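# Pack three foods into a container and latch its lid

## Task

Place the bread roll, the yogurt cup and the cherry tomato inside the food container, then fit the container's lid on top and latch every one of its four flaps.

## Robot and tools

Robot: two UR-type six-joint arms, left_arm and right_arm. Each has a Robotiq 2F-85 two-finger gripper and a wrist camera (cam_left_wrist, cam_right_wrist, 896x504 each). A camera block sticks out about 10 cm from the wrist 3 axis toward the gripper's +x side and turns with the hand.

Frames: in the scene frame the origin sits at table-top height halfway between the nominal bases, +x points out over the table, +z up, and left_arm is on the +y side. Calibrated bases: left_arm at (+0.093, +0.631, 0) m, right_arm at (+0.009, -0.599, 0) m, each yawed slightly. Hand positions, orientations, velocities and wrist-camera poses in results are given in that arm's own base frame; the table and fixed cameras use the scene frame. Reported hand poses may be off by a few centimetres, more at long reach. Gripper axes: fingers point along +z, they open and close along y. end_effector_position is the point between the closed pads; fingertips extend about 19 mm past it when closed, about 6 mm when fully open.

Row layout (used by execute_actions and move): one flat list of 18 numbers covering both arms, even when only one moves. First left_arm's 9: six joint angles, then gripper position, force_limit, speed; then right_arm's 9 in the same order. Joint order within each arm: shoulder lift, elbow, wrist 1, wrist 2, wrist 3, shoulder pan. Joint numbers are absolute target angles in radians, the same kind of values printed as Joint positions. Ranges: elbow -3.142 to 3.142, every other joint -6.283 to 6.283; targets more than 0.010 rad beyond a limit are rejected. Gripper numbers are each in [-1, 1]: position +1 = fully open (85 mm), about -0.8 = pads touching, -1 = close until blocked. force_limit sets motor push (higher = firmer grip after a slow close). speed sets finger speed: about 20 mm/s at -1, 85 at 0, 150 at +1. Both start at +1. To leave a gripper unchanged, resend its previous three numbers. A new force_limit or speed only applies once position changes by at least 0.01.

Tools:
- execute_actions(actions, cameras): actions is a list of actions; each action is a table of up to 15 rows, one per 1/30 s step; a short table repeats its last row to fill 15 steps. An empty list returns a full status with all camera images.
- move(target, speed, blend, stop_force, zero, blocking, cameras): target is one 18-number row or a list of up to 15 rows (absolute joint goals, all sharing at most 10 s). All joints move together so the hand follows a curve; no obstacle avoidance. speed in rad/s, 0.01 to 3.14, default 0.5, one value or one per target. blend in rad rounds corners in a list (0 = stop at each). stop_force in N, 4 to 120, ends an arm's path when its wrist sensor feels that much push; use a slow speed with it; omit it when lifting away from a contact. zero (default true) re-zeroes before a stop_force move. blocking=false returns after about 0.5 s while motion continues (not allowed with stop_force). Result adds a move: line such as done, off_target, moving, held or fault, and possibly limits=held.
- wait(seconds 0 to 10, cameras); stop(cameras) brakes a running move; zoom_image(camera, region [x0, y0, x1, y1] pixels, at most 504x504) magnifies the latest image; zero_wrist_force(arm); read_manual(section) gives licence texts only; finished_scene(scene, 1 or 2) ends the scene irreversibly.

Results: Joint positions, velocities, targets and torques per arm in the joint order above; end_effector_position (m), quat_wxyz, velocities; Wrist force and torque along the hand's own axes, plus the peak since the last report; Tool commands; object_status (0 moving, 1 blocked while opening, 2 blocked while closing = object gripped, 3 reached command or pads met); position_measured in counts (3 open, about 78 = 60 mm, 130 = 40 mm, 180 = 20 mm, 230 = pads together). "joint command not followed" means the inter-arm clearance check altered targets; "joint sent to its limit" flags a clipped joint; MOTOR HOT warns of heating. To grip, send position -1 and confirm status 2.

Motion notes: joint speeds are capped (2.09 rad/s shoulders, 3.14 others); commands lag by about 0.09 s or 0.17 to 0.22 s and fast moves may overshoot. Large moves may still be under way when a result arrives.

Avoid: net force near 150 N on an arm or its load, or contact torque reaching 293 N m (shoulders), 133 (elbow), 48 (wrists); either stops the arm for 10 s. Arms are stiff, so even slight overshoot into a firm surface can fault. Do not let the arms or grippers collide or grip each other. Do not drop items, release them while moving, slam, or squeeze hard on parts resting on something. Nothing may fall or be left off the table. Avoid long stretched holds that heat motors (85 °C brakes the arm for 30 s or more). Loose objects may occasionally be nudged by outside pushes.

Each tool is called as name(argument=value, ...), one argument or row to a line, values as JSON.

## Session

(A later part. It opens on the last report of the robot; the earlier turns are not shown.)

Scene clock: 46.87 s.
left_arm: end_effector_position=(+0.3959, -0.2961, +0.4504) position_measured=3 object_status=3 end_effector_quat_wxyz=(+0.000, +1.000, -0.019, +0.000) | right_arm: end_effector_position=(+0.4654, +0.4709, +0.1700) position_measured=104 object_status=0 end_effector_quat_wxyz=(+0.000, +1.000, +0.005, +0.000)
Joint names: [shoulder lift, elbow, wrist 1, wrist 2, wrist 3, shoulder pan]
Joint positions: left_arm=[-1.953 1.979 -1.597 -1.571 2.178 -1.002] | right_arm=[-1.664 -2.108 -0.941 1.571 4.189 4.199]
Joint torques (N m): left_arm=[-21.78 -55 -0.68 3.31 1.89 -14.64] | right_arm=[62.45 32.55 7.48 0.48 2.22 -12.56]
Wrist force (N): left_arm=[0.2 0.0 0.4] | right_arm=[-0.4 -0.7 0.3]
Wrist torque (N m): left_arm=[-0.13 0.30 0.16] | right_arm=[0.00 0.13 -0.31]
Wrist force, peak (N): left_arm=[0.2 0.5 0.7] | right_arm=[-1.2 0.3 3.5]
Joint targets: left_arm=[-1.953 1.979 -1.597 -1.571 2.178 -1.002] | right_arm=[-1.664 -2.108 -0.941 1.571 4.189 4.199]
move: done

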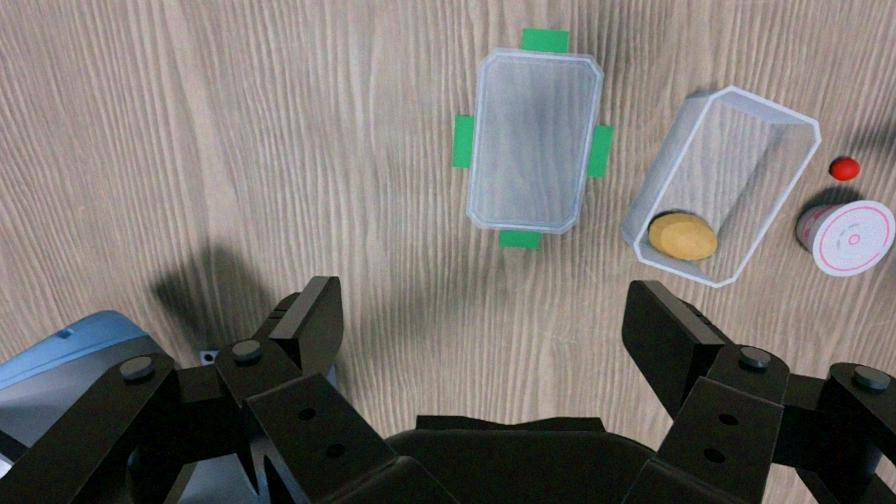

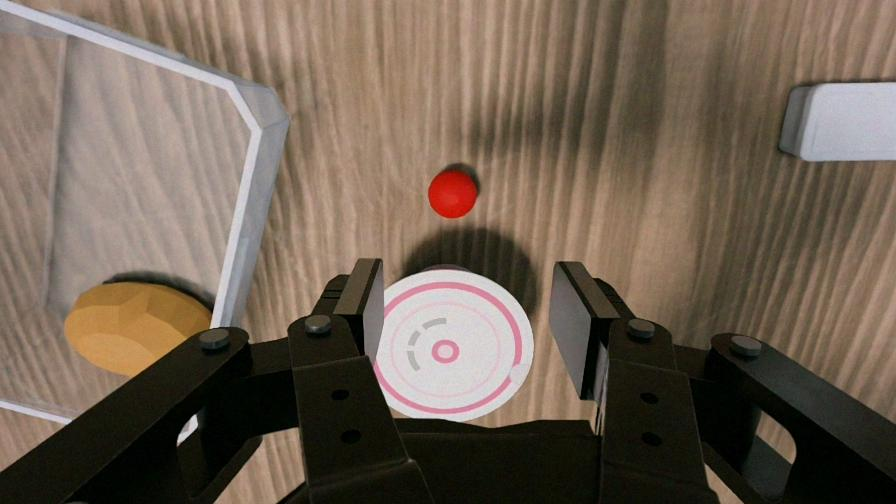

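move(
  target=[
    [-1.953,1.979,-1.597,-1.571,2.178,-1.002,1,-0.8,0,-1.8725,-2.2098,-0.6301,1.571,4.1890,4.1990,0.2,-0.8,-0.6],
    [-1.953,1.979,-1.597,-1.571,2.178,-1.002,1,-0.8,0,-1.8725,-2.2098,-0.6301,1.571,4.1890,4.1990,-1,-1,-1],
    [-1.953,1.979,-1.597,-1.571,2.178,-1.002,1,-0.8,0,-1.6642,-2.1076,-0.9406,1.571,4.1890,4.1990,-1,-1,-1],
    [-1.953,1.979,-1.597,-1.571,2.178,-1.002,1,-0.8,0,-1.8999,-1.8077,-1.0048,1.571,3.1444,4.3744,-1,-1,-1],
  ],
  speed=[0.25,0.3,0.4,0.6],
  cameras=["all"],
)

Scene clock: 54.20 s.
left_arm: end_effector_position=(+0.3959, -0.2961, +0.4504) position_measured=3 object_status=3 end_effector_quat_wxyz=(+0.000, +1.000, -0.019, +0.000) | right_arm: end_effector_position=(+0.4296, +0.6972, +0.1701) position_measured=165 object_status=2 end_effector_quat_wxyz=(+0.000, +0.817, +0.577, +0.000)
Joint names: [shoulder lift, elbow, wrist 1, wrist 2, wrist 3, shoulder pan]
Joint positions: left_arm=[-1.953 1.979 -1.597 -1.571 2.178 -1.002] | right_arm=[-1.9 -1.808 -1.005 1.571 3.145 4.374]
Joint torques (N m): left_arm=[-23.47 -54.17 -0.49 2.88 1.86 -16.54] | right_arm=[64.74 53.87 1.73 -0.01 -3.08 17.87]
Wrist force (N): left_arm=[0.1 0.4 0.2] | right_arm=[-0.7 -0.7 -0.2]
Wrist torque (N m): left_arm=[-0.06 0.32 0.16] | right_arm=[0.06 0.20 -0.24]
Wrist force, peak (N): left_arm=[0.4 0.5 0.5] | right_arm=[-0.8 0.3 -4.4]
Joint targets: left_arm=[-1.953 1.979 -1.597 -1.571 2.178 -1.002] | right_arm=[-1.900 -1.808 -1.005 1.571 3.144 4.374]
move: done

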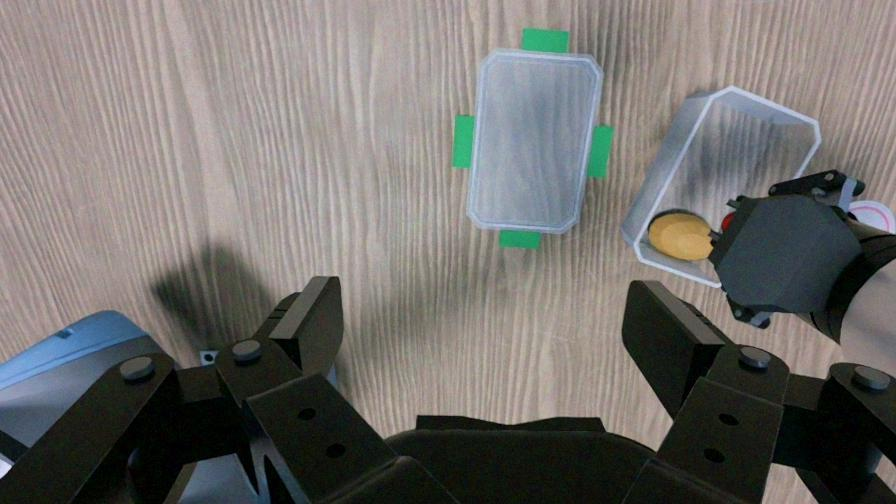

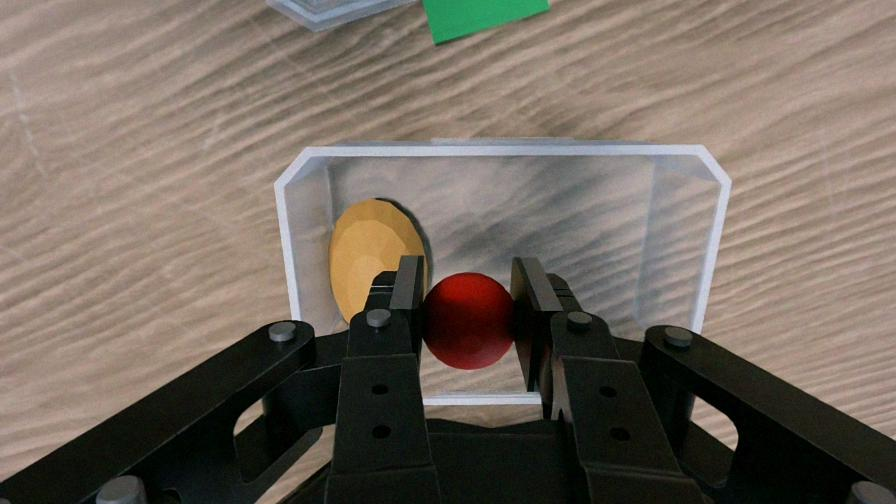

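move(
  target=[-1.953,1.979,-1.597,-1.571,2.178,-1.002,1,-0.8,0,-2.0618,-1.8849,-0.7657,1.571,3.1345,4.3645,-1,-1,-1],
  speed=0.12,
  stop_force=5,
  cameras=["cam_right_wrist"],
)

Scene clock: 57.63 s.
left_arm: end_effector_position=(+0.3959, -0.2961, +0.4504) position_measured=3 object_status=3 end_effector_quat_wxyz=(+0.000, +1.000, -0.019, +0.000) | right_arm: end_effector_position=(+0.4380, +0.6973, +0.0251) position_measured=165 object_status=2 end_effector_quat_wxyz=(+0.000, +0.817, +0.577, +0.000)
Joint names: [shoulder lift, elbow, wrist 1, wrist 2, wrist 3, shoulder pan]
Joint positions: left_arm=[-1.953 1.979 -1.597 -1.571 2.178 -1.002] | right_arm=[-2.062 -1.885 -0.766 1.571 3.134 4.365]
Joint torques (N m): left_arm=[-23.77 -54.4 -1.16 3.03 1.85 -15] | right_arm=[70.21 27.36 8.04 0.68 -2.67 -12.77]
Wrist force (N): left_arm=[0.4 0.1 0.4] | right_arm=[-0.6 -0.3 0.4]
Wrist torque (N m): left_arm=[-0.10 0.26 0.16] | right_arm=[0.13 0.17 -0.20]
Wrist force, peak (N): left_arm=[0.2 0.1 0.8] | right_arm=[-1.1 -0.9 -1.5]
Joint targets: left_arm=[-1.953 1.979 -1.597 -1.571 2.178 -1.002] | right_arm=[-2.062 -1.885 -0.766 1.571 3.135 4.364]
move: done
Images, in order (width x height): cam_right_wrist 896x504.

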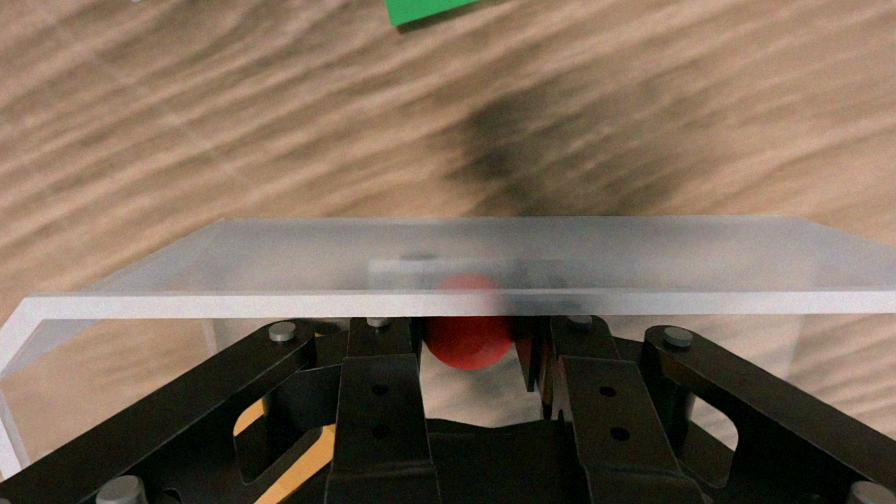

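move(
  target=[
    [-1.953,1.979,-1.597,-1.571,2.178,-1.002,1,-0.8,0,-2.0618,-1.8849,-0.7657,1.571,3.1345,4.3645,-0.05,-1,-1],
    [-1.953,1.979,-1.597,-1.571,2.178,-1.002,1,-0.8,0,-1.9079,-1.8,-1.0045,1.571,3.1345,4.3645,-0.05,-1,-1],
    [-1.953,1.979,-1.597,-1.571,2.178,-1.002,1,-0.8,0,-1.5568,-2.2649,-0.8907,1.571,3.0820,4.3120,1,-1,-0.6],
  ],
  speed=[0.2,0.25,0.6],
  cameras=["all"],
)

Scene clock: 64.03 s.
left_arm: end_effector_position=(+0.3959, -0.2961, +0.4504) position_measured=3 object_status=3 end_effector_quat_wxyz=(+0.000, +1.000, -0.019, +0.000) | right_arm: end_effector_position=(+0.3769, +0.4439, +0.1500) position_measured=3 object_status=3 end_effector_quat_wxyz=(+0.000, +0.817, +0.577, +0.000)
Joint names: [shoulder lift, elbow, wrist 1, wrist 2, wrist 3, shoulder pan]
Joint positions: left_arm=[-1.953 1.979 -1.597 -1.571 2.178 -1.002] | right_arm=[-1.557 -2.265 -0.891 1.571 3.082 4.312]
Joint torques (N m): left_arm=[-23.61 -54.54 -1 3 1.76 -15.95] | right_arm=[56.49 31.67 8 0.25 -2.51 -14.35]
Wrist force (N): left_arm=[0.3 0.1 0.6] | right_arm=[-0.7 0.0 0.3]
Wrist torque (N m): left_arm=[-0.10 0.29 0.16] | right_arm=[0.20 0.22 -0.28]
Wrist force, peak (N): left_arm=[0.4 -0.2 0.7] | right_arm=[-3.8 0.6 1.5]
Joint targets: left_arm=[-1.953 1.979 -1.597 -1.571 2.178 -1.002] | right_arm=[-1.557 -2.265 -0.891 1.571 3.082 4.312]
move: done

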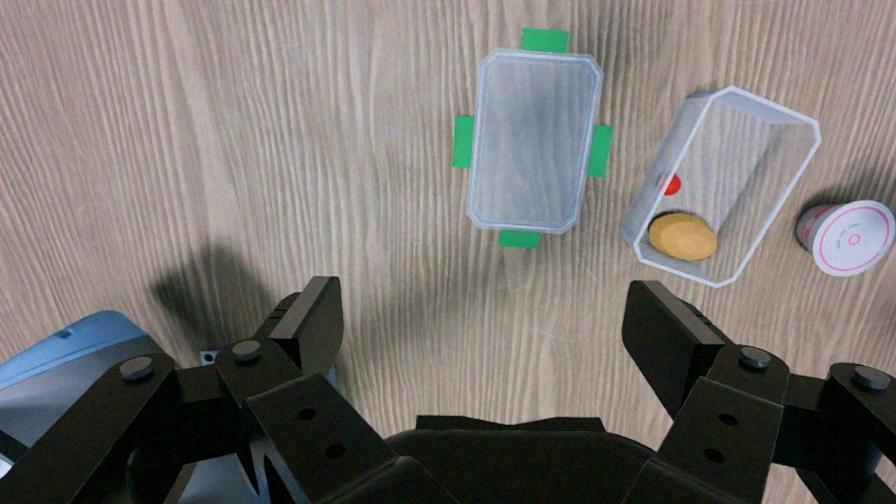

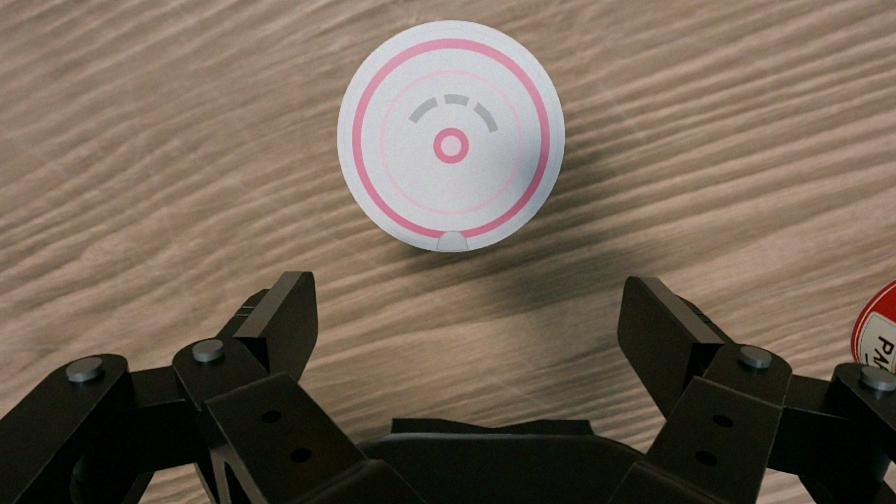

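move(
  target=[-1.953,1.979,-1.597,-1.571,2.178,-1.002,1,-0.8,0,-1.6430,-2.3186,-0.7508,1.571,3.0899,4.3199,1,-1,-0.6],
  speed=0.3,
  cameras=["cam_right_wrist"],
)

move(
  target=[-1.953,1.979,-1.597,-1.571,2.178,-1.002,1,-0.8,0,-1.6975,-2.3408,-0.6741,1.571,3.0899,4.3199,1,-1,-0.6],
  speed=0.04,
  stop_force=4,
  cameras=["cam_right_wrist"],
)

Scene clock: 65.33 s.
left_arm: end_effector_position=(+0.3959, -0.2961, +0.4504) position_measured=3 object_status=3 end_effector_quat_wxyz=(+0.000, +1.000, -0.019, +0.000) | right_arm: end_effector_position=(+0.3728, +0.4453, +0.0901) position_measured=3 object_status=3 end_effector_quat_wxyz=(+0.000, +0.817, +0.577, +0.000)
Joint names: [shoulder lift, elbow, wrist 1, wrist 2, wrist 3, shoulder pan]
Joint positions: left_arm=[-1.953 1.979 -1.597 -1.571 2.178 -1.002] | right_arm=[-1.643 -2.319 -0.751 1.571 3.09 4.32]
Joint torques (N m): left_arm=[-24.81 -53.77 -1.16 3.18 1.81 -13.58] | right_arm=[35.16 28.23 8.11 0.68 2.28 17.28]
Wrist force (N): left_arm=[0.1 0.2 0.2] | right_arm=[-0.3 -0.3 0.5]
Wrist torque (N m): left_arm=[-0.08 0.31 0.16] | right_arm=[0.14 0.15 -0.32]
Wrist force, peak (N): left_arm=[0.4 0.1 0.6] | right_arm=[-0.6 -0.1 1.8]
Joint targets: left_arm=[-1.953 1.979 -1.597 -1.571 2.178 -1.002] | right_arm=[-1.643 -2.319 -0.751 1.571 3.090 4.320]
move: done
Images, in order (width x height): cam_right_wrist 896x504.

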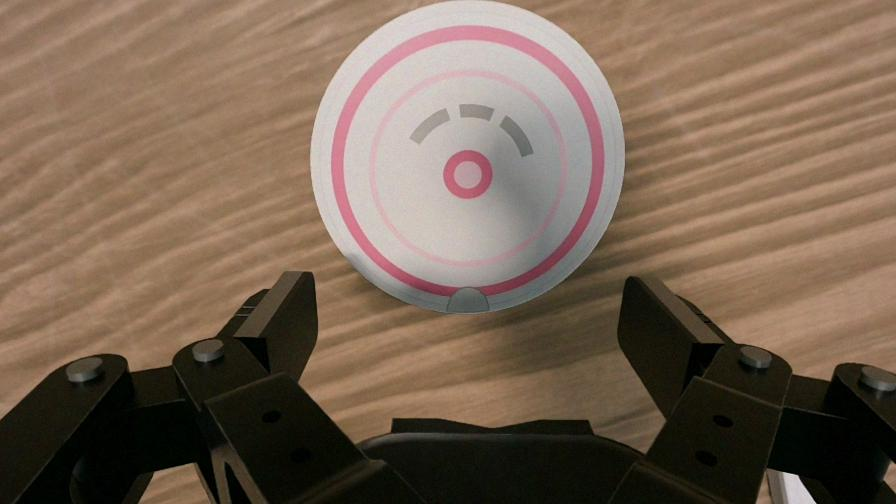

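Scene clock: 68.10 s.
left_arm: end_effector_position=(+0.3959, -0.2961, +0.4504) position_measured=3 object_status=3 end_effector_quat_wxyz=(+0.000, +1.000, -0.019, +0.000) | right_arm: end_effector_position=(+0.3728, +0.4453, +0.0580) position_measured=3 object_status=3 end_effector_quat_wxyz=(+0.000, +0.817, +0.577, +0.000)
Joint names: [shoulder lift, elbow, wrist 1, wrist 2, wrist 3, shoulder pan]
Joint positions: left_arm=[-1.953 1.979 -1.597 -1.571 2.178 -1.002] | right_arm=[-1.697 -2.341 -0.674 1.571 3.09 4.32]
Joint torques (N m): left_arm=[-22.7 -54.3 -1.01 3.14 1.57 -16.69] | right_arm=[35.25 24.6 7.61 0.27 1.8 18.2]
Wrist force (N): left_arm=[0.5 0.3 0.3] | right_arm=[-1.0 -0.1 0.7]
Wrist torque (N m): left_arm=[-0.07 0.26 0.16] | right_arm=[0.12 0.19 -0.38]
Wrist force, peak (N): left_arm=[0.2 0.0 0.9] | right_arm=[-0.9 -0.4 1.4]
Joint targets: left_arm=[-1.953 1.979 -1.597 -1.571 2.178 -1.002] | right_arm=[-1.697 -2.341 -0.674 1.571 3.090 4.320]
move: done
Images, in order (width x height): cam_right_wrist 896x504.

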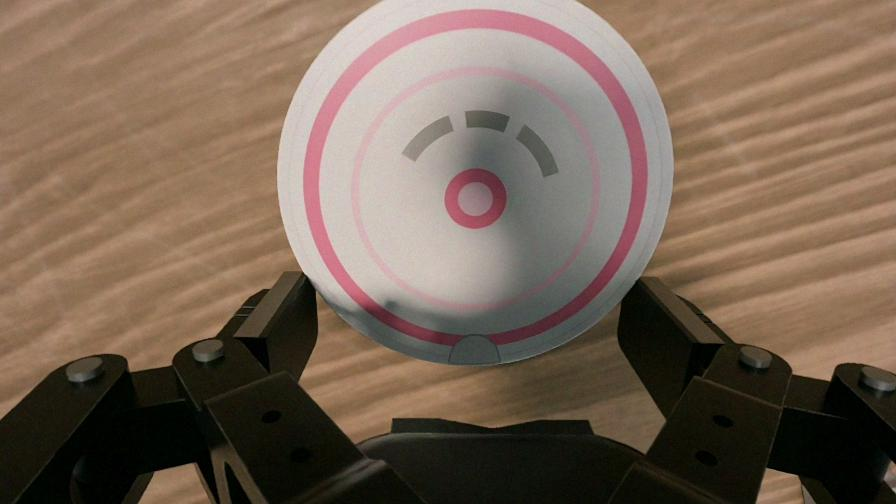

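execute_actions(
  actions=[
    [[-1.953,1.979,-1.597,-1.571,2.178,-1.002,1,-0.8,0,-1.6975,-2.3408,-0.6741,1.571,3.0899,4.3199,-1,-0.9,-1]],
  ],
  cameras=["cam_right_wrist"],
)

Scene clock: 71.73 s.
left_arm: end_effector_position=(+0.3959, -0.2961, +0.4504) position_measured=3 object_status=3 end_effector_quat_wxyz=(+0.000, +1.000, -0.019, +0.000) | right_arm: end_effector_position=(+0.3728, +0.4453, +0.0580) position_measured=184 object_status=0 end_effector_quat_wxyz=(+0.000, +0.817, +0.577, +0.000)
Joint names: [shoulder lift, elbow, wrist 1, wrist 2, wrist 3, shoulder pan]
Joint positions: left_arm=[-1.953 1.979 -1.597 -1.571 2.178 -1.002] | right_arm=[-1.698 -2.341 -0.674 1.571 3.09 4.32]
Joint torques (N m): left_arm=[-22.64 -54.65 -0.79 3.36 1.58 -14.13] | right_arm=[38.62 25.57 7.29 0.17 1.95 13.61]
Wrist force (N): left_arm=[0.2 -0.2 0.4] | right_arm=[-0.9 0.3 1.0]
Wrist torque (N m): left_arm=[-0.16 0.30 0.16] | right_arm=[0.19 0.20 -0.38]
Wrist force, peak (N): left_arm=[0.4 0.5 0.5] | right_arm=[-1.2 0.0 1.2]
Joint targets: left_arm=[-1.953 1.979 -1.597 -1.571 2.178 -1.002] | right_arm=[-1.697 -2.341 -0.674 1.571 3.090 4.320]
not at rest: the robot was still moving 3 seconds after this call's last action.
Images, in order (width x height): cam_right_wrist 896x504.

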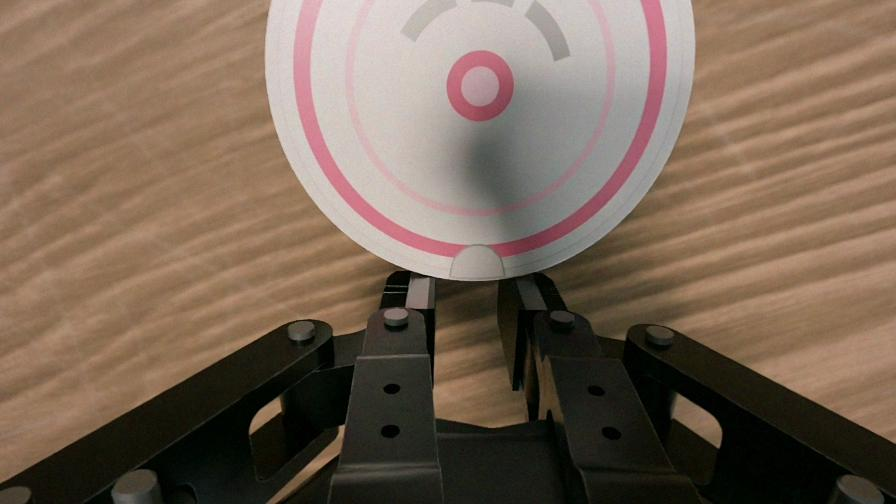

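move(
  target=[
    [-1.953,1.979,-1.597,-1.571,2.178,-1.002,1,-0.8,0,-1.5568,-2.2649,-0.8907,1.571,3.0820,4.3120,-1,-0.9,-1],
    [-1.953,1.979,-1.597,-1.571,2.178,-1.002,1,-0.8,0,-1.5874,-2.5729,-0.0633,1.571,3.1416,4.3227,1,-0.9,-0.6],
  ],
  speed=[0.3,0.5],
  cameras=["all"],
)

Scene clock: 78.90 s.
left_arm: end_effector_position=(+0.3959, -0.2961, +0.4504) position_measured=3 object_status=3 end_effector_quat_wxyz=(+0.000, +1.000, -0.019, +0.000) | right_arm: end_effector_position=(+0.3696, +0.4418, +0.1123) position_measured=3 object_status=3 end_effector_quat_wxyz=(-0.135, +0.806, +0.540, +0.201)
Joint names: [shoulder lift, elbow, wrist 1, wrist 2, wrist 3, shoulder pan]
Joint positions: left_arm=[-1.953 1.979 -1.597 -1.571 2.178 -1.002] | right_arm=[-1.587 -2.573 -0.063 1.571 3.142 4.323]
Joint torques (N m): left_arm=[-25.08 -53.06 -0.38 3.16 1.31 -13.25] | right_arm=[21.75 21.91 8.64 0.25 2.06 17.57]
Wrist force (N): left_arm=[0.4 0.2 0.2] | right_arm=[-0.5 -1.0 0.3]
Wrist torque (N m): left_arm=[-0.09 0.27 0.16] | right_arm=[0.04 0.05 -0.21]
Wrist force, peak (N): left_arm=[0.5 0.2 0.7] | right_arm=[-0.9 0.1 2.4]
Joint targets: left_arm=[-1.953 1.979 -1.597 -1.571 2.178 -1.002] | right_arm=[-1.587 -2.573 -0.063 1.571 3.142 4.323]
move: done

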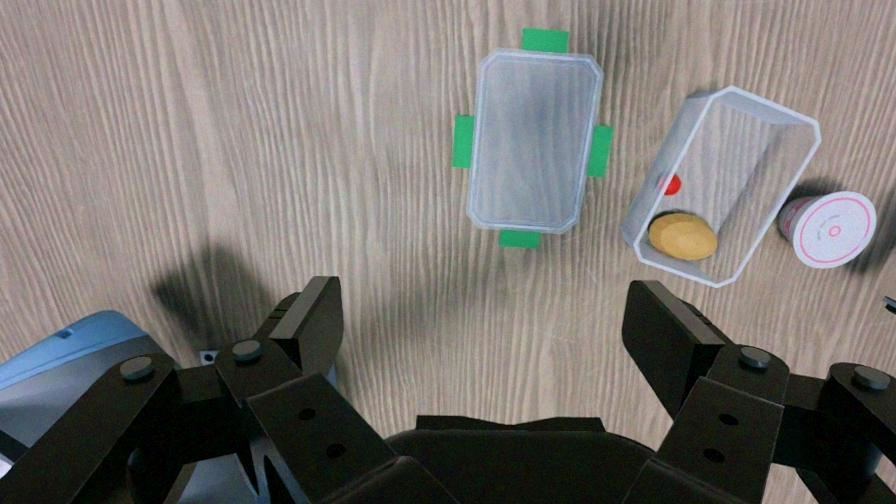

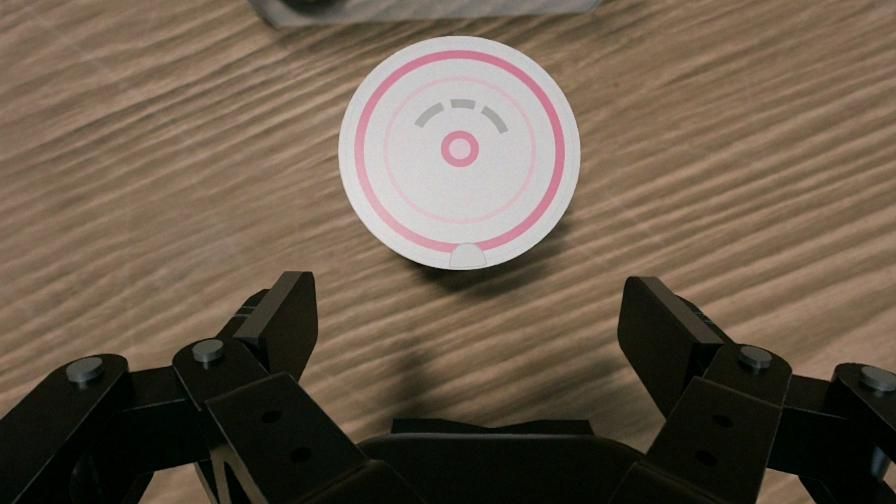

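move(
  target=[-1.953,1.979,-1.597,-1.571,2.178,-1.002,1,-0.8,0,-1.8829,-2.5255,0.1848,1.571,3.1416,4.3220,1,-0.9,-0.6],
  speed=0.1,
  stop_force=4,
  cameras=["all"],
)

Scene clock: 83.10 s.
left_arm: end_effector_position=(+0.3959, -0.2961, +0.4504) position_measured=3 object_status=3 end_effector_quat_wxyz=(+0.000, +1.000, -0.019, +0.000) | right_arm: end_effector_position=(+0.3887, +0.4871, +0.0241) position_measured=3 object_status=3 end_effector_quat_wxyz=(-0.135, +0.806, +0.540, +0.201)
Joint names: [shoulder lift, elbow, wrist 1, wrist 2, wrist 3, shoulder pan]
Joint positions: left_arm=[-1.953 1.979 -1.597 -1.571 2.178 -1.002] | right_arm=[-1.883 -2.526 0.185 1.571 3.142 4.322]
Joint torques (N m): left_arm=[-22.31 -54.27 -1.09 3.07 0.99 -15.94] | right_arm=[40.88 29.63 8.5 0.2 1.95 -12.91]
Wrist force (N): left_arm=[0.4 0.0 0.5] | right_arm=[-0.3 -0.4 0.8]
Wrist torque (N m): left_arm=[-0.12 0.27 0.16] | right_arm=[0.17 0.04 -0.20]
Wrist force, peak (N): left_arm=[0.5 0.4 0.7] | right_arm=[-0.9 -0.9 1.2]
Joint targets: left_arm=[-1.953 1.979 -1.597 -1.571 2.178 -1.002] | right_arm=[-1.883 -2.525 0.185 1.571 3.142 4.322]
move: done

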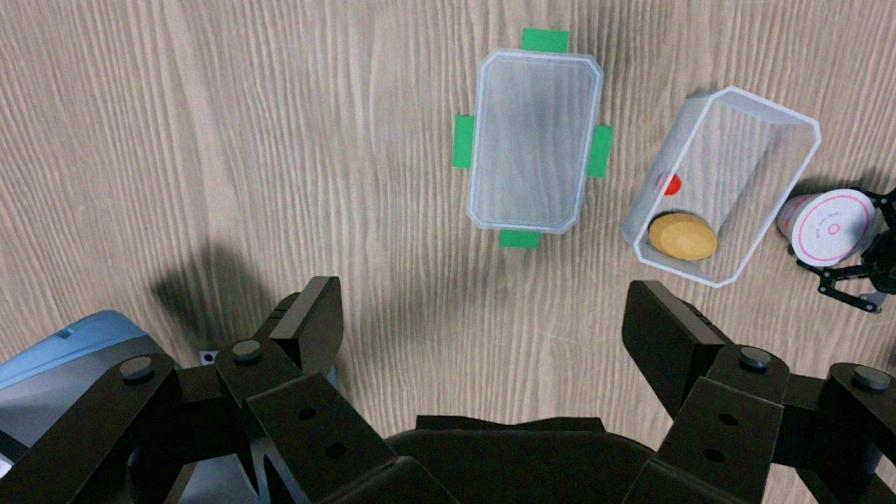

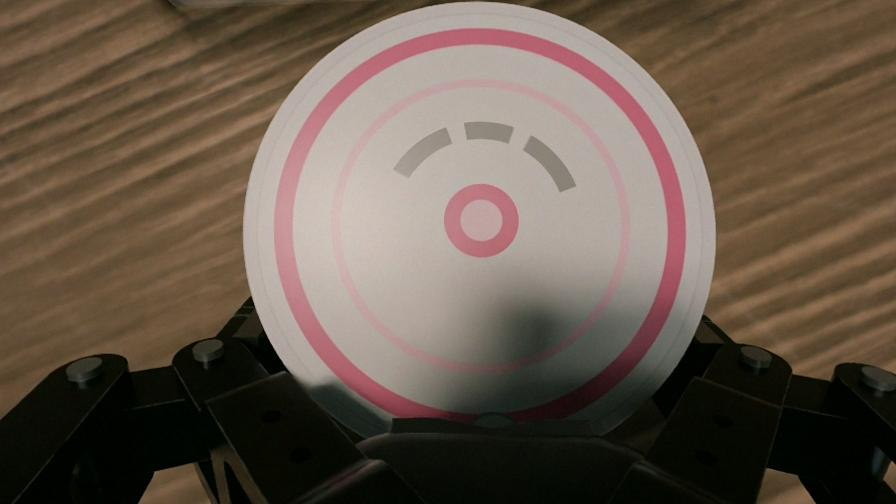

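move(
  target=[-1.953,1.979,-1.597,-1.571,2.178,-1.002,1,-0.8,0,-1.8829,-2.5255,0.1848,1.571,3.1416,4.3220,-1,-0.9,-1],
  cameras=["all"],
)

Scene clock: 87.73 s.
left_arm: end_effector_position=(+0.3959, -0.2961, +0.4504) position_measured=3 object_status=3 end_effector_quat_wxyz=(+0.000, +1.000, -0.019, +0.000) | right_arm: end_effector_position=(+0.3887, +0.4871, +0.0241) position_measured=230 object_status=0 end_effector_quat_wxyz=(-0.135, +0.806, +0.540, +0.201)
Joint names: [shoulder lift, elbow, wrist 1, wrist 2, wrist 3, shoulder pan]
Joint positions: left_arm=[-1.953 1.979 -1.597 -1.571 2.178 -1.002] | right_arm=[-1.883 -2.525 0.185 1.571 3.142 4.322]
Joint torques (N m): left_arm=[-22.7 -54.14 -0.92 2.9 1.03 -14.35] | right_arm=[40.11 26 3.09 0.12 1.82 -9.73]
Wrist force (N): left_arm=[0.3 0.4 0.1] | right_arm=[-0.6 -0.3 0.3]
Wrist torque (N m): left_arm=[-0.06 0.28 0.16] | right_arm=[0.17 0.03 -0.20]
Wrist force, peak (N): left_arm=[0.1 -0.1 0.8] | right_arm=[-0.5 -1.4 -1.6]
Joint targets: left_arm=[-1.953 1.979 -1.597 -1.571 2.178 -1.002] | right_arm=[-1.883 -2.525 0.185 1.571 3.142 4.322]
move: done

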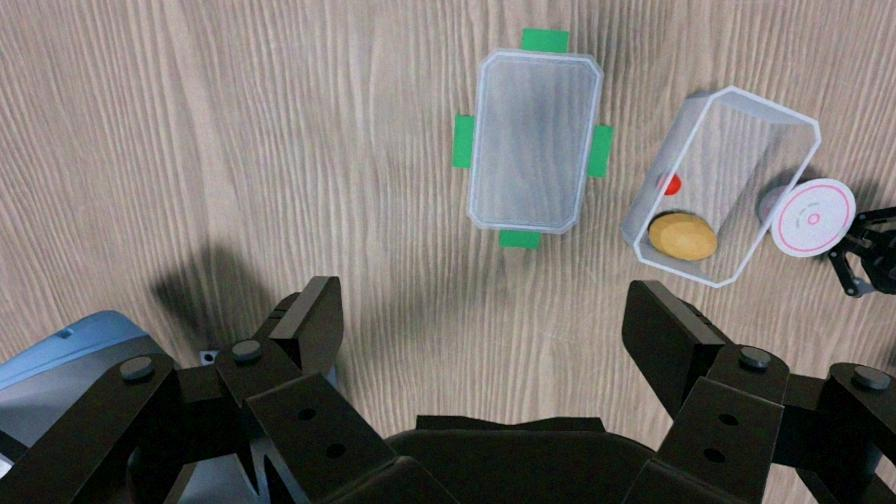

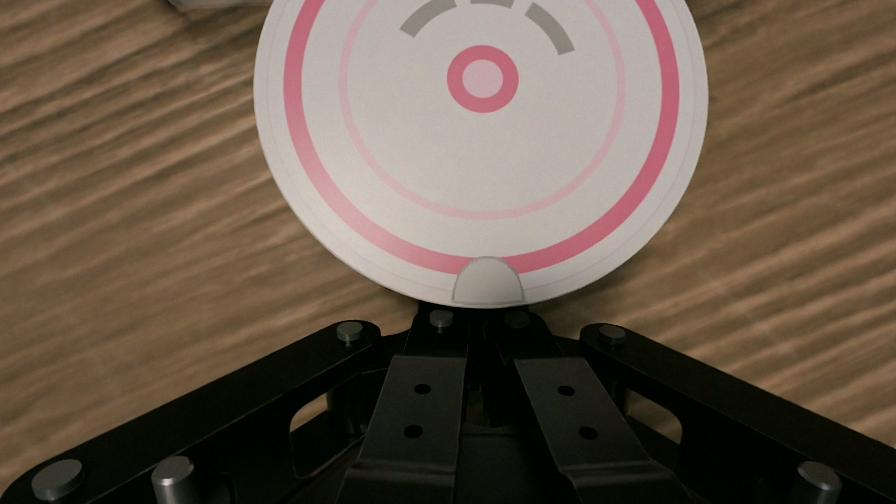

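move(
  target=[
    [-1.953,1.979,-1.597,-1.571,2.178,-1.002,1,-0.8,0,-1.5874,-2.5729,-0.0633,1.571,3.1416,4.3227,-1,-0.9,-1],
    [-1.953,1.979,-1.597,-1.571,2.178,-1.002,1,-0.8,0,-1.8008,-2.6308,0.4522,1.571,3.1416,4.3196,1,-0.9,-0.6],
  ],
  speed=[0.3,0.4],
  cameras=["cam_right_wrist"],
)

Scene clock: 94.13 s.
left_arm: end_effector_position=(+0.3959, -0.2961, +0.4504) position_measured=3 object_status=3 end_effector_quat_wxyz=(+0.000, +1.000, -0.019, +0.000) | right_arm: end_effector_position=(+0.3817, +0.4665, +0.0973) position_measured=3 object_status=3 end_effector_quat_wxyz=(-0.199, +0.776, +0.519, +0.298)
Joint names: [shoulder lift, elbow, wrist 1, wrist 2, wrist 3, shoulder pan]
Joint positions: left_arm=[-1.953 1.979 -1.597 -1.571 2.178 -1.002] | right_arm=[-1.801 -2.631 0.452 1.571 3.142 4.32]
Joint torques (N m): left_arm=[-25.3 -54.24 -1.46 2.83 1 -14.49] | right_arm=[28.78 7.64 8.85 0.68 1.33 -10.77]
Wrist force (N): left_arm=[-0.2 0.2 0.4] | right_arm=[-0.6 -0.5 1.0]
Wrist torque (N m): left_arm=[-0.10 0.36 0.16] | right_arm=[0.12 0.05 -0.14]
Wrist force, peak (N): left_arm=[0.3 0.3 0.8] | right_arm=[-1.2 -0.7 1.8]
Joint targets: left_arm=[-1.953 1.979 -1.597 -1.571 2.178 -1.002] | right_arm=[-1.801 -2.631 0.452 1.571 3.142 4.320]
move: done
Images, in order (width x height): cam_right_wrist 896x504.

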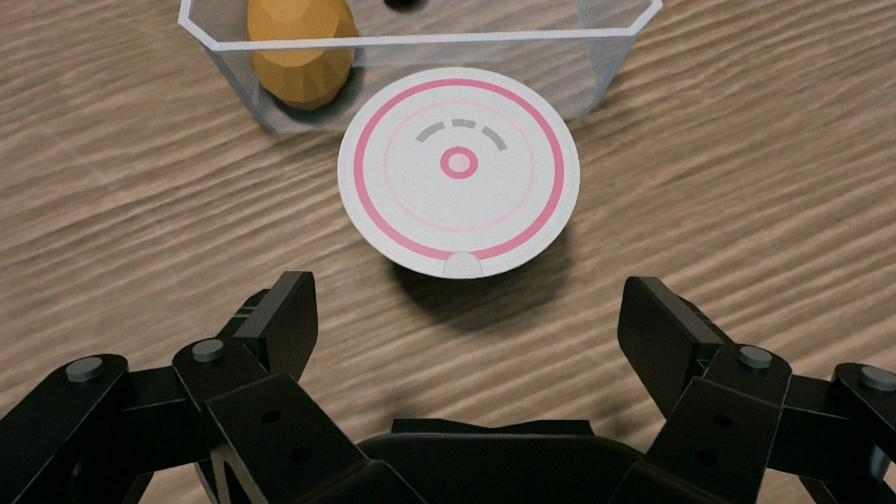

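move(
  target=[-1.953,1.979,-1.597,-1.571,2.178,-1.002,1,-0.8,0,-2.0639,-2.5168,0.6013,1.571,3.1416,4.3196,1,-0.9,-0.6],
  speed=0.1,
  stop_force=4,
)

move(
  target=[-1.953,1.979,-1.597,-1.571,2.178,-1.002,1,-0.8,0,-2.0639,-2.5168,0.6013,1.571,3.1416,4.3196,-1,-0.9,-1],
  cameras=["all"],
)

Scene clock: 97.87 s.
left_arm: end_effector_position=(+0.3959, -0.2961, +0.4504) position_measured=3 object_status=3 end_effector_quat_wxyz=(+0.000, +1.000, -0.019, +0.000) | right_arm: end_effector_position=(+0.4074, +0.5284, +0.0230) position_measured=3 object_status=3 end_effector_quat_wxyz=(-0.199, +0.776, +0.519, +0.298)
Joint names: [shoulder lift, elbow, wrist 1, wrist 2, wrist 3, shoulder pan]
Joint positions: left_arm=[-1.953 1.979 -1.597 -1.571 2.178 -1.002] | right_arm=[-2.064 -2.517 0.601 1.571 3.142 4.32]
Joint torques (N m): left_arm=[-21.2 -53.13 -1.23 3.17 0.99 -13.18] | right_arm=[45.2 21.09 9.15 0.21 1.39 -1.91]
Wrist force (N): left_arm=[0.1 0.3 0.3] | right_arm=[-0.5 -0.5 0.3]
Wrist torque (N m): left_arm=[-0.08 0.32 0.16] | right_arm=[0.17 0.00 -0.10]
Wrist force, peak (N): left_arm=[0.4 0.2 0.7] | right_arm=[-1.8 -0.2 0.6]
Joint targets: left_arm=[-1.953 1.979 -1.597 -1.571 2.178 -1.002] | right_arm=[-2.064 -2.517 0.601 1.571 3.142 4.320]
move: done

Scene clock: 102.40 s.
left_arm: end_effector_position=(+0.3959, -0.2961, +0.4504) position_measured=3 object_status=3 end_effector_quat_wxyz=(+0.000, +1.000, -0.019, +0.000) | right_arm: end_effector_position=(+0.4074, +0.5284, +0.0230) position_measured=230 object_status=0 end_effector_quat_wxyz=(-0.199, +0.776, +0.519, +0.298)
Joint names: [shoulder lift, elbow, wrist 1, wrist 2, wrist 3, shoulder pan]
Joint positions: left_arm=[-1.953 1.979 -1.597 -1.571 2.178 -1.002] | right_arm=[-2.064 -2.517 0.601 1.571 3.142 4.32]
Joint torques (N m): left_arm=[-21.72 -53.66 -1.62 2.95 0.79 -14.31] | right_arm=[51.54 20.42 6.71 0.22 1.61 12.59]
Wrist force (N): left_arm=[0.2 0.0 0.4] | right_arm=[-1.1 -0.4 0.4]
Wrist torque (N m): left_arm=[-0.13 0.31 0.16] | right_arm=[0.19 -0.08 -0.09]
Wrist force, peak (N): left_arm=[0.5 0.0 0.7] | right_arm=[-2.0 -0.2 2.6]
Joint targets: left_arm=[-1.953 1.979 -1.597 -1.571 2.178 -1.002] | right_arm=[-2.064 -2.517 0.601 1.571 3.142 4.320]
move: done

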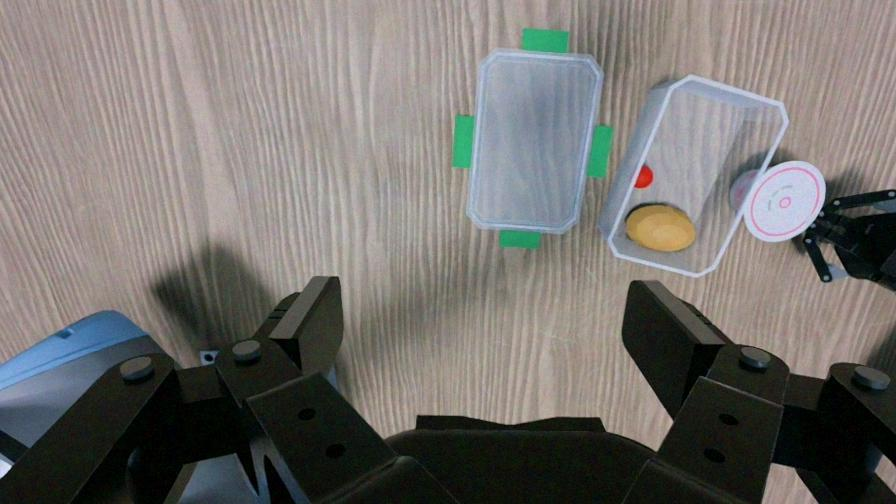

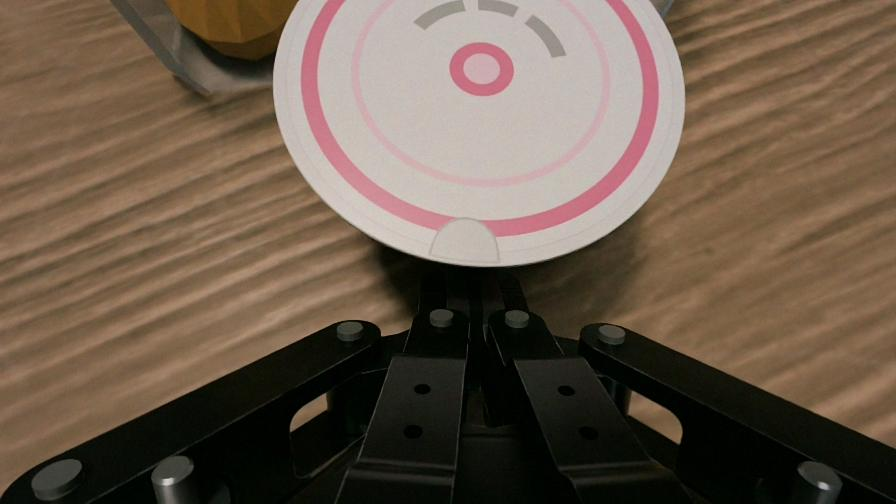

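move(
  target=[
    [-1.953,1.979,-1.597,-1.571,2.178,-1.002,1,-0.8,0,-1.8008,-2.6308,0.4522,1.571,3.1416,4.3196,-1,-0.9,-1],
    [-1.953,1.979,-1.597,-1.571,2.178,-1.002,1,-0.8,0,-1.8269,-2.5757,0.4232,1.571,3.1416,4.3161,1,-0.9,-0.6],
  ],
  speed=[0.3,0.4],
  cameras=["cam_right_wrist"],
)

Scene clock: 107.87 s.
left_arm: end_effector_position=(+0.3959, -0.2961, +0.4504) position_measured=3 object_status=3 end_effector_quat_wxyz=(+0.000, +1.000, -0.019, +0.000) | right_arm: end_effector_position=(+0.3955, +0.4941, +0.0983) position_measured=3 object_status=3 end_effector_quat_wxyz=(-0.199, +0.777, +0.517, +0.298)
Joint names: [shoulder lift, elbow, wrist 1, wrist 2, wrist 3, shoulder pan]
Joint positions: left_arm=[-1.953 1.979 -1.597 -1.571 2.178 -1.002] | right_arm=[-1.827 -2.576 0.423 1.571 3.142 4.316]
Joint torques (N m): left_arm=[-24.08 -53.95 -1.58 3 0.67 -14.95] | right_arm=[35.69 30.29 2.47 0.55 1.66 -14.87]
Wrist force (N): left_arm=[0.3 0.3 0.2] | right_arm=[0.3 -0.2 0.8]
Wrist torque (N m): left_arm=[-0.07 0.28 0.16] | right_arm=[0.18 -0.07 -0.15]
Wrist force, peak (N): left_arm=[0.7 0.5 0.5] | right_arm=[1.2 -0.3 2.7]
Joint targets: left_arm=[-1.953 1.979 -1.597 -1.571 2.178 -1.002] | right_arm=[-1.827 -2.576 0.423 1.571 3.142 4.316]
move: done
Images, in order (width x height): cam_right_wrist 896x504.

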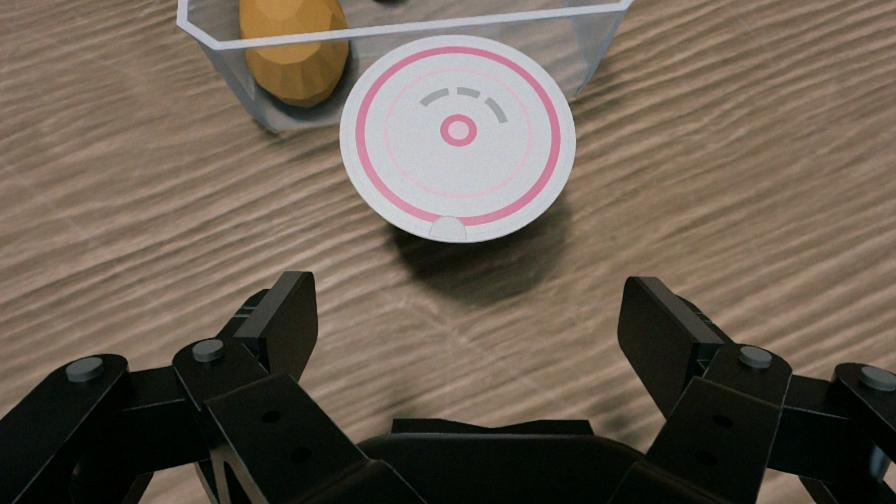

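move(
  target=[-1.953,1.979,-1.597,-1.571,2.178,-1.002,1,-0.8,0,-2.0742,-2.4605,0.5553,1.571,3.1416,4.3160,1,-0.9,-0.6],
  speed=0.1,
  stop_force=4,
  cameras=["cam_right_wrist"],
)

move(
  target=[-1.953,1.979,-1.597,-1.571,2.178,-1.002,1,-0.8,0,-2.0742,-2.4605,0.5553,1.571,3.1416,4.3160,0.55,-1,-1],
  cameras=["cam_right_wrist"],
)

Scene clock: 111.43 s.
left_arm: end_effector_position=(+0.3959, -0.2961, +0.4504) position_measured=3 object_status=3 end_effector_quat_wxyz=(+0.000, +1.000, -0.019, +0.000) | right_arm: end_effector_position=(+0.4215, +0.5560, +0.0240) position_measured=3 object_status=3 end_effector_quat_wxyz=(-0.199, +0.777, +0.517, +0.298)
Joint names: [shoulder lift, elbow, wrist 1, wrist 2, wrist 3, shoulder pan]
Joint positions: left_arm=[-1.953 1.979 -1.597 -1.571 2.178 -1.002] | right_arm=[-2.074 -2.461 0.555 1.571 3.142 4.316]
Joint torques (N m): left_arm=[-21.67 -53.71 -1.45 3.07 0.78 -14.91] | right_arm=[47.63 24.84 8.64 0.72 1.74 -13.3]
Wrist force (N): left_arm=[-0.1 0.2 0.3] | right_arm=[0.2 -0.5 0.6]
Wrist torque (N m): left_arm=[-0.10 0.34 0.16] | right_arm=[0.12 -0.08 -0.09]
Wrist force, peak (N): left_arm=[0.2 0.1 0.8] | right_arm=[-1.0 -0.5 1.5]
Joint targets: left_arm=[-1.953 1.979 -1.597 -1.571 2.178 -1.002] | right_arm=[-2.074 -2.461 0.555 1.571 3.142 4.316]
move: done
Images, in order (width x height): cam_right_wrist 896x504.

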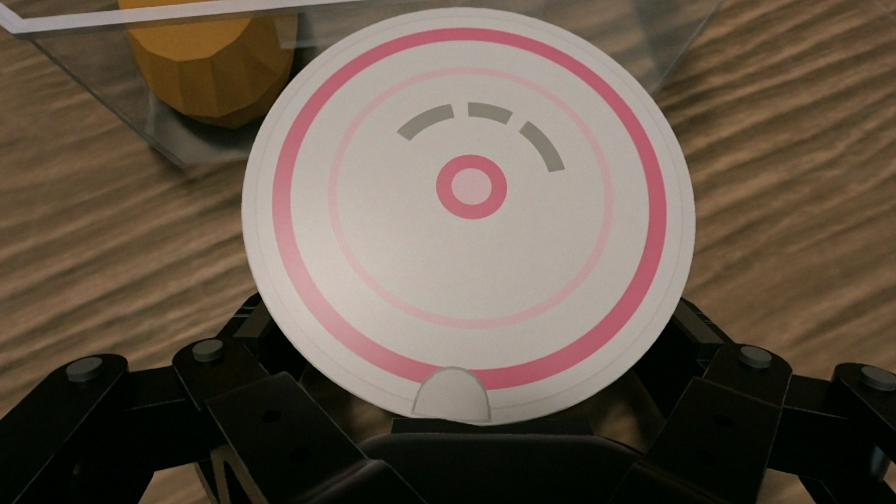

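Scene clock: 112.80 s.
left_arm: end_effector_position=(+0.3959, -0.2961, +0.4504) position_measured=3 object_status=3 end_effector_quat_wxyz=(+0.000, +1.000, -0.019, +0.000) | right_arm: end_effector_position=(+0.4215, +0.5560, +0.0240) position_measured=58 object_status=0 end_effector_quat_wxyz=(-0.199, +0.777, +0.517, +0.298)
Joint names: [shoulder lift, elbow, wrist 1, wrist 2, wrist 3, shoulder pan]
Joint positions: left_arm=[-1.953 1.979 -1.597 -1.571 2.178 -1.002] | right_arm=[-2.074 -2.46 0.555 1.571 3.142 4.316]
Joint torques (N m): left_arm=[-21.21 -53.79 -1.62 2.91 0.39 -14.41] | right_arm=[51.01 23.2 8.33 0.76 1.82 -12.32]
Wrist force (N): left_arm=[0.4 -0.1 0.2] | right_arm=[-1.5 -0.3 1.4]
Wrist torque (N m): left_arm=[-0.13 0.27 0.16] | right_arm=[0.15 -0.02 -0.08]
Wrist force, peak (N): left_arm=[0.6 0.0 0.4] | right_arm=[-1.8 -0.5 2.1]
Joint targets: left_arm=[-1.953 1.979 -1.597 -1.571 2.178 -1.002] | right_arm=[-2.074 -2.461 0.555 1.571 3.142 4.316]
move: done
Images, in order (width x height): cam_right_wrist 896x504.

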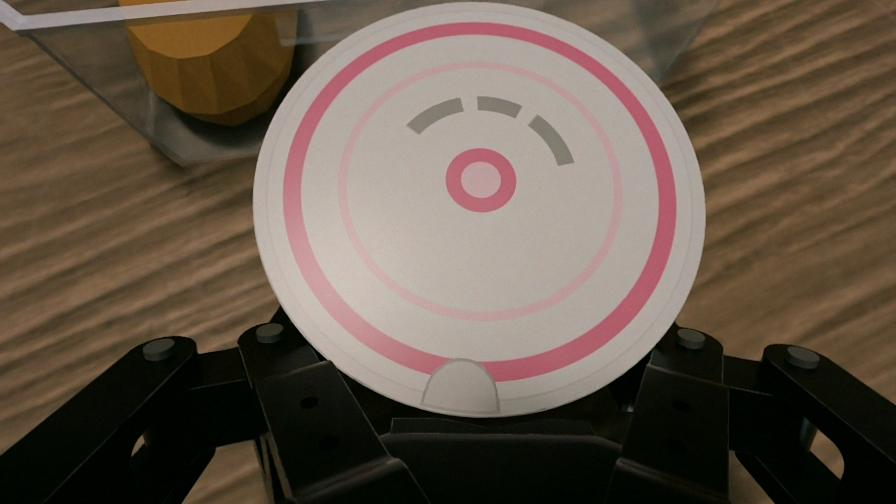

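move(
  target=[
    [-1.953,1.979,-1.597,-1.571,2.178,-1.002,1,-0.8,0,-1.8269,-2.5757,0.4232,1.571,3.1416,4.3161,1,-1,-1],
    [-1.953,1.979,-1.597,-1.571,2.178,-1.002,1,-0.8,0,-1.4703,-1.9484,-1.2937,1.571,4.4406,4.4506,1,-0.8,-0.6],
  ],
  speed=[0.3,0.6],
  cameras=["all"],
)

Scene clock: 119.23 s.
left_arm: end_effector_position=(+0.3959, -0.2961, +0.4504) position_measured=3 object_status=3 end_effector_quat_wxyz=(+0.000, +1.000, -0.019, +0.000) | right_arm: end_effector_position=(+0.3255, +0.5423, +0.3500) position_measured=3 object_status=3 end_effector_quat_wxyz=(+0.000, +1.000, +0.005, +0.000)
Joint names: [shoulder lift, elbow, wrist 1, wrist 2, wrist 3, shoulder pan]
Joint positions: left_arm=[-1.953 1.979 -1.597 -1.571 2.178 -1.002] | right_arm=[-1.47 -1.948 -1.294 1.571 4.441 4.451]
Joint torques (N m): left_arm=[-23.19 -53.25 -1.77 2.7 0.6 -15.11] | right_arm=[55.43 59.73 1.49 0.37 1.88 18.69]
Wrist force (N): left_arm=[0.1 0.0 0.1] | right_arm=[-0.8 -0.4 -0.2]
Wrist torque (N m): left_arm=[-0.12 0.31 0.16] | right_arm=[0.13 0.18 -0.31]
Wrist force, peak (N): left_arm=[0.5 0.6 0.5] | right_arm=[-2.8 0.1 2.9]
Joint targets: left_arm=[-1.953 1.979 -1.597 -1.571 2.178 -1.002] | right_arm=[-1.470 -1.948 -1.294 1.571 4.441 4.451]
move: done

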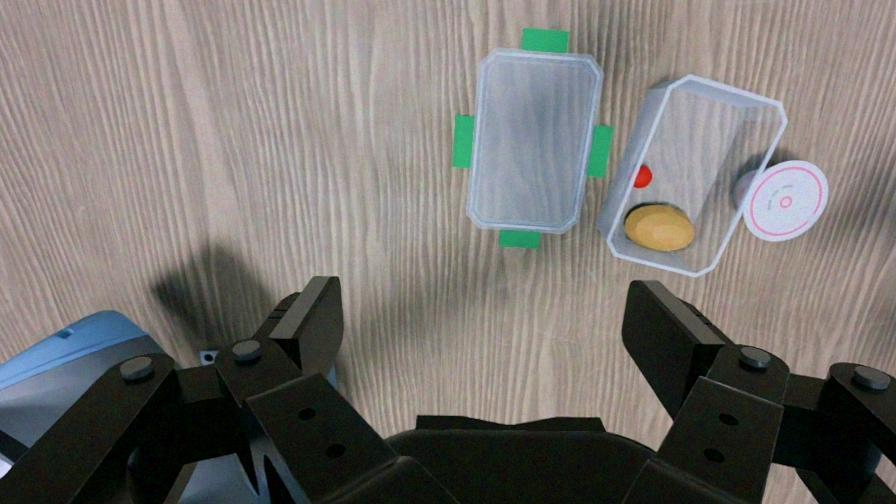

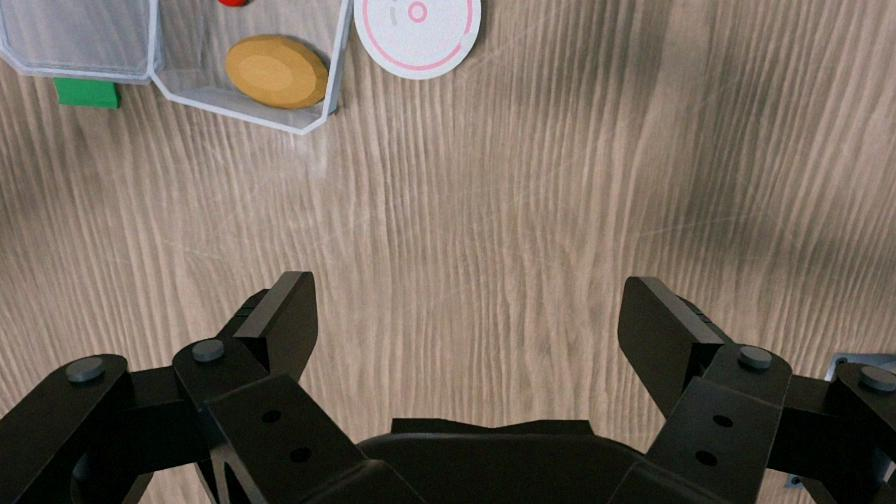

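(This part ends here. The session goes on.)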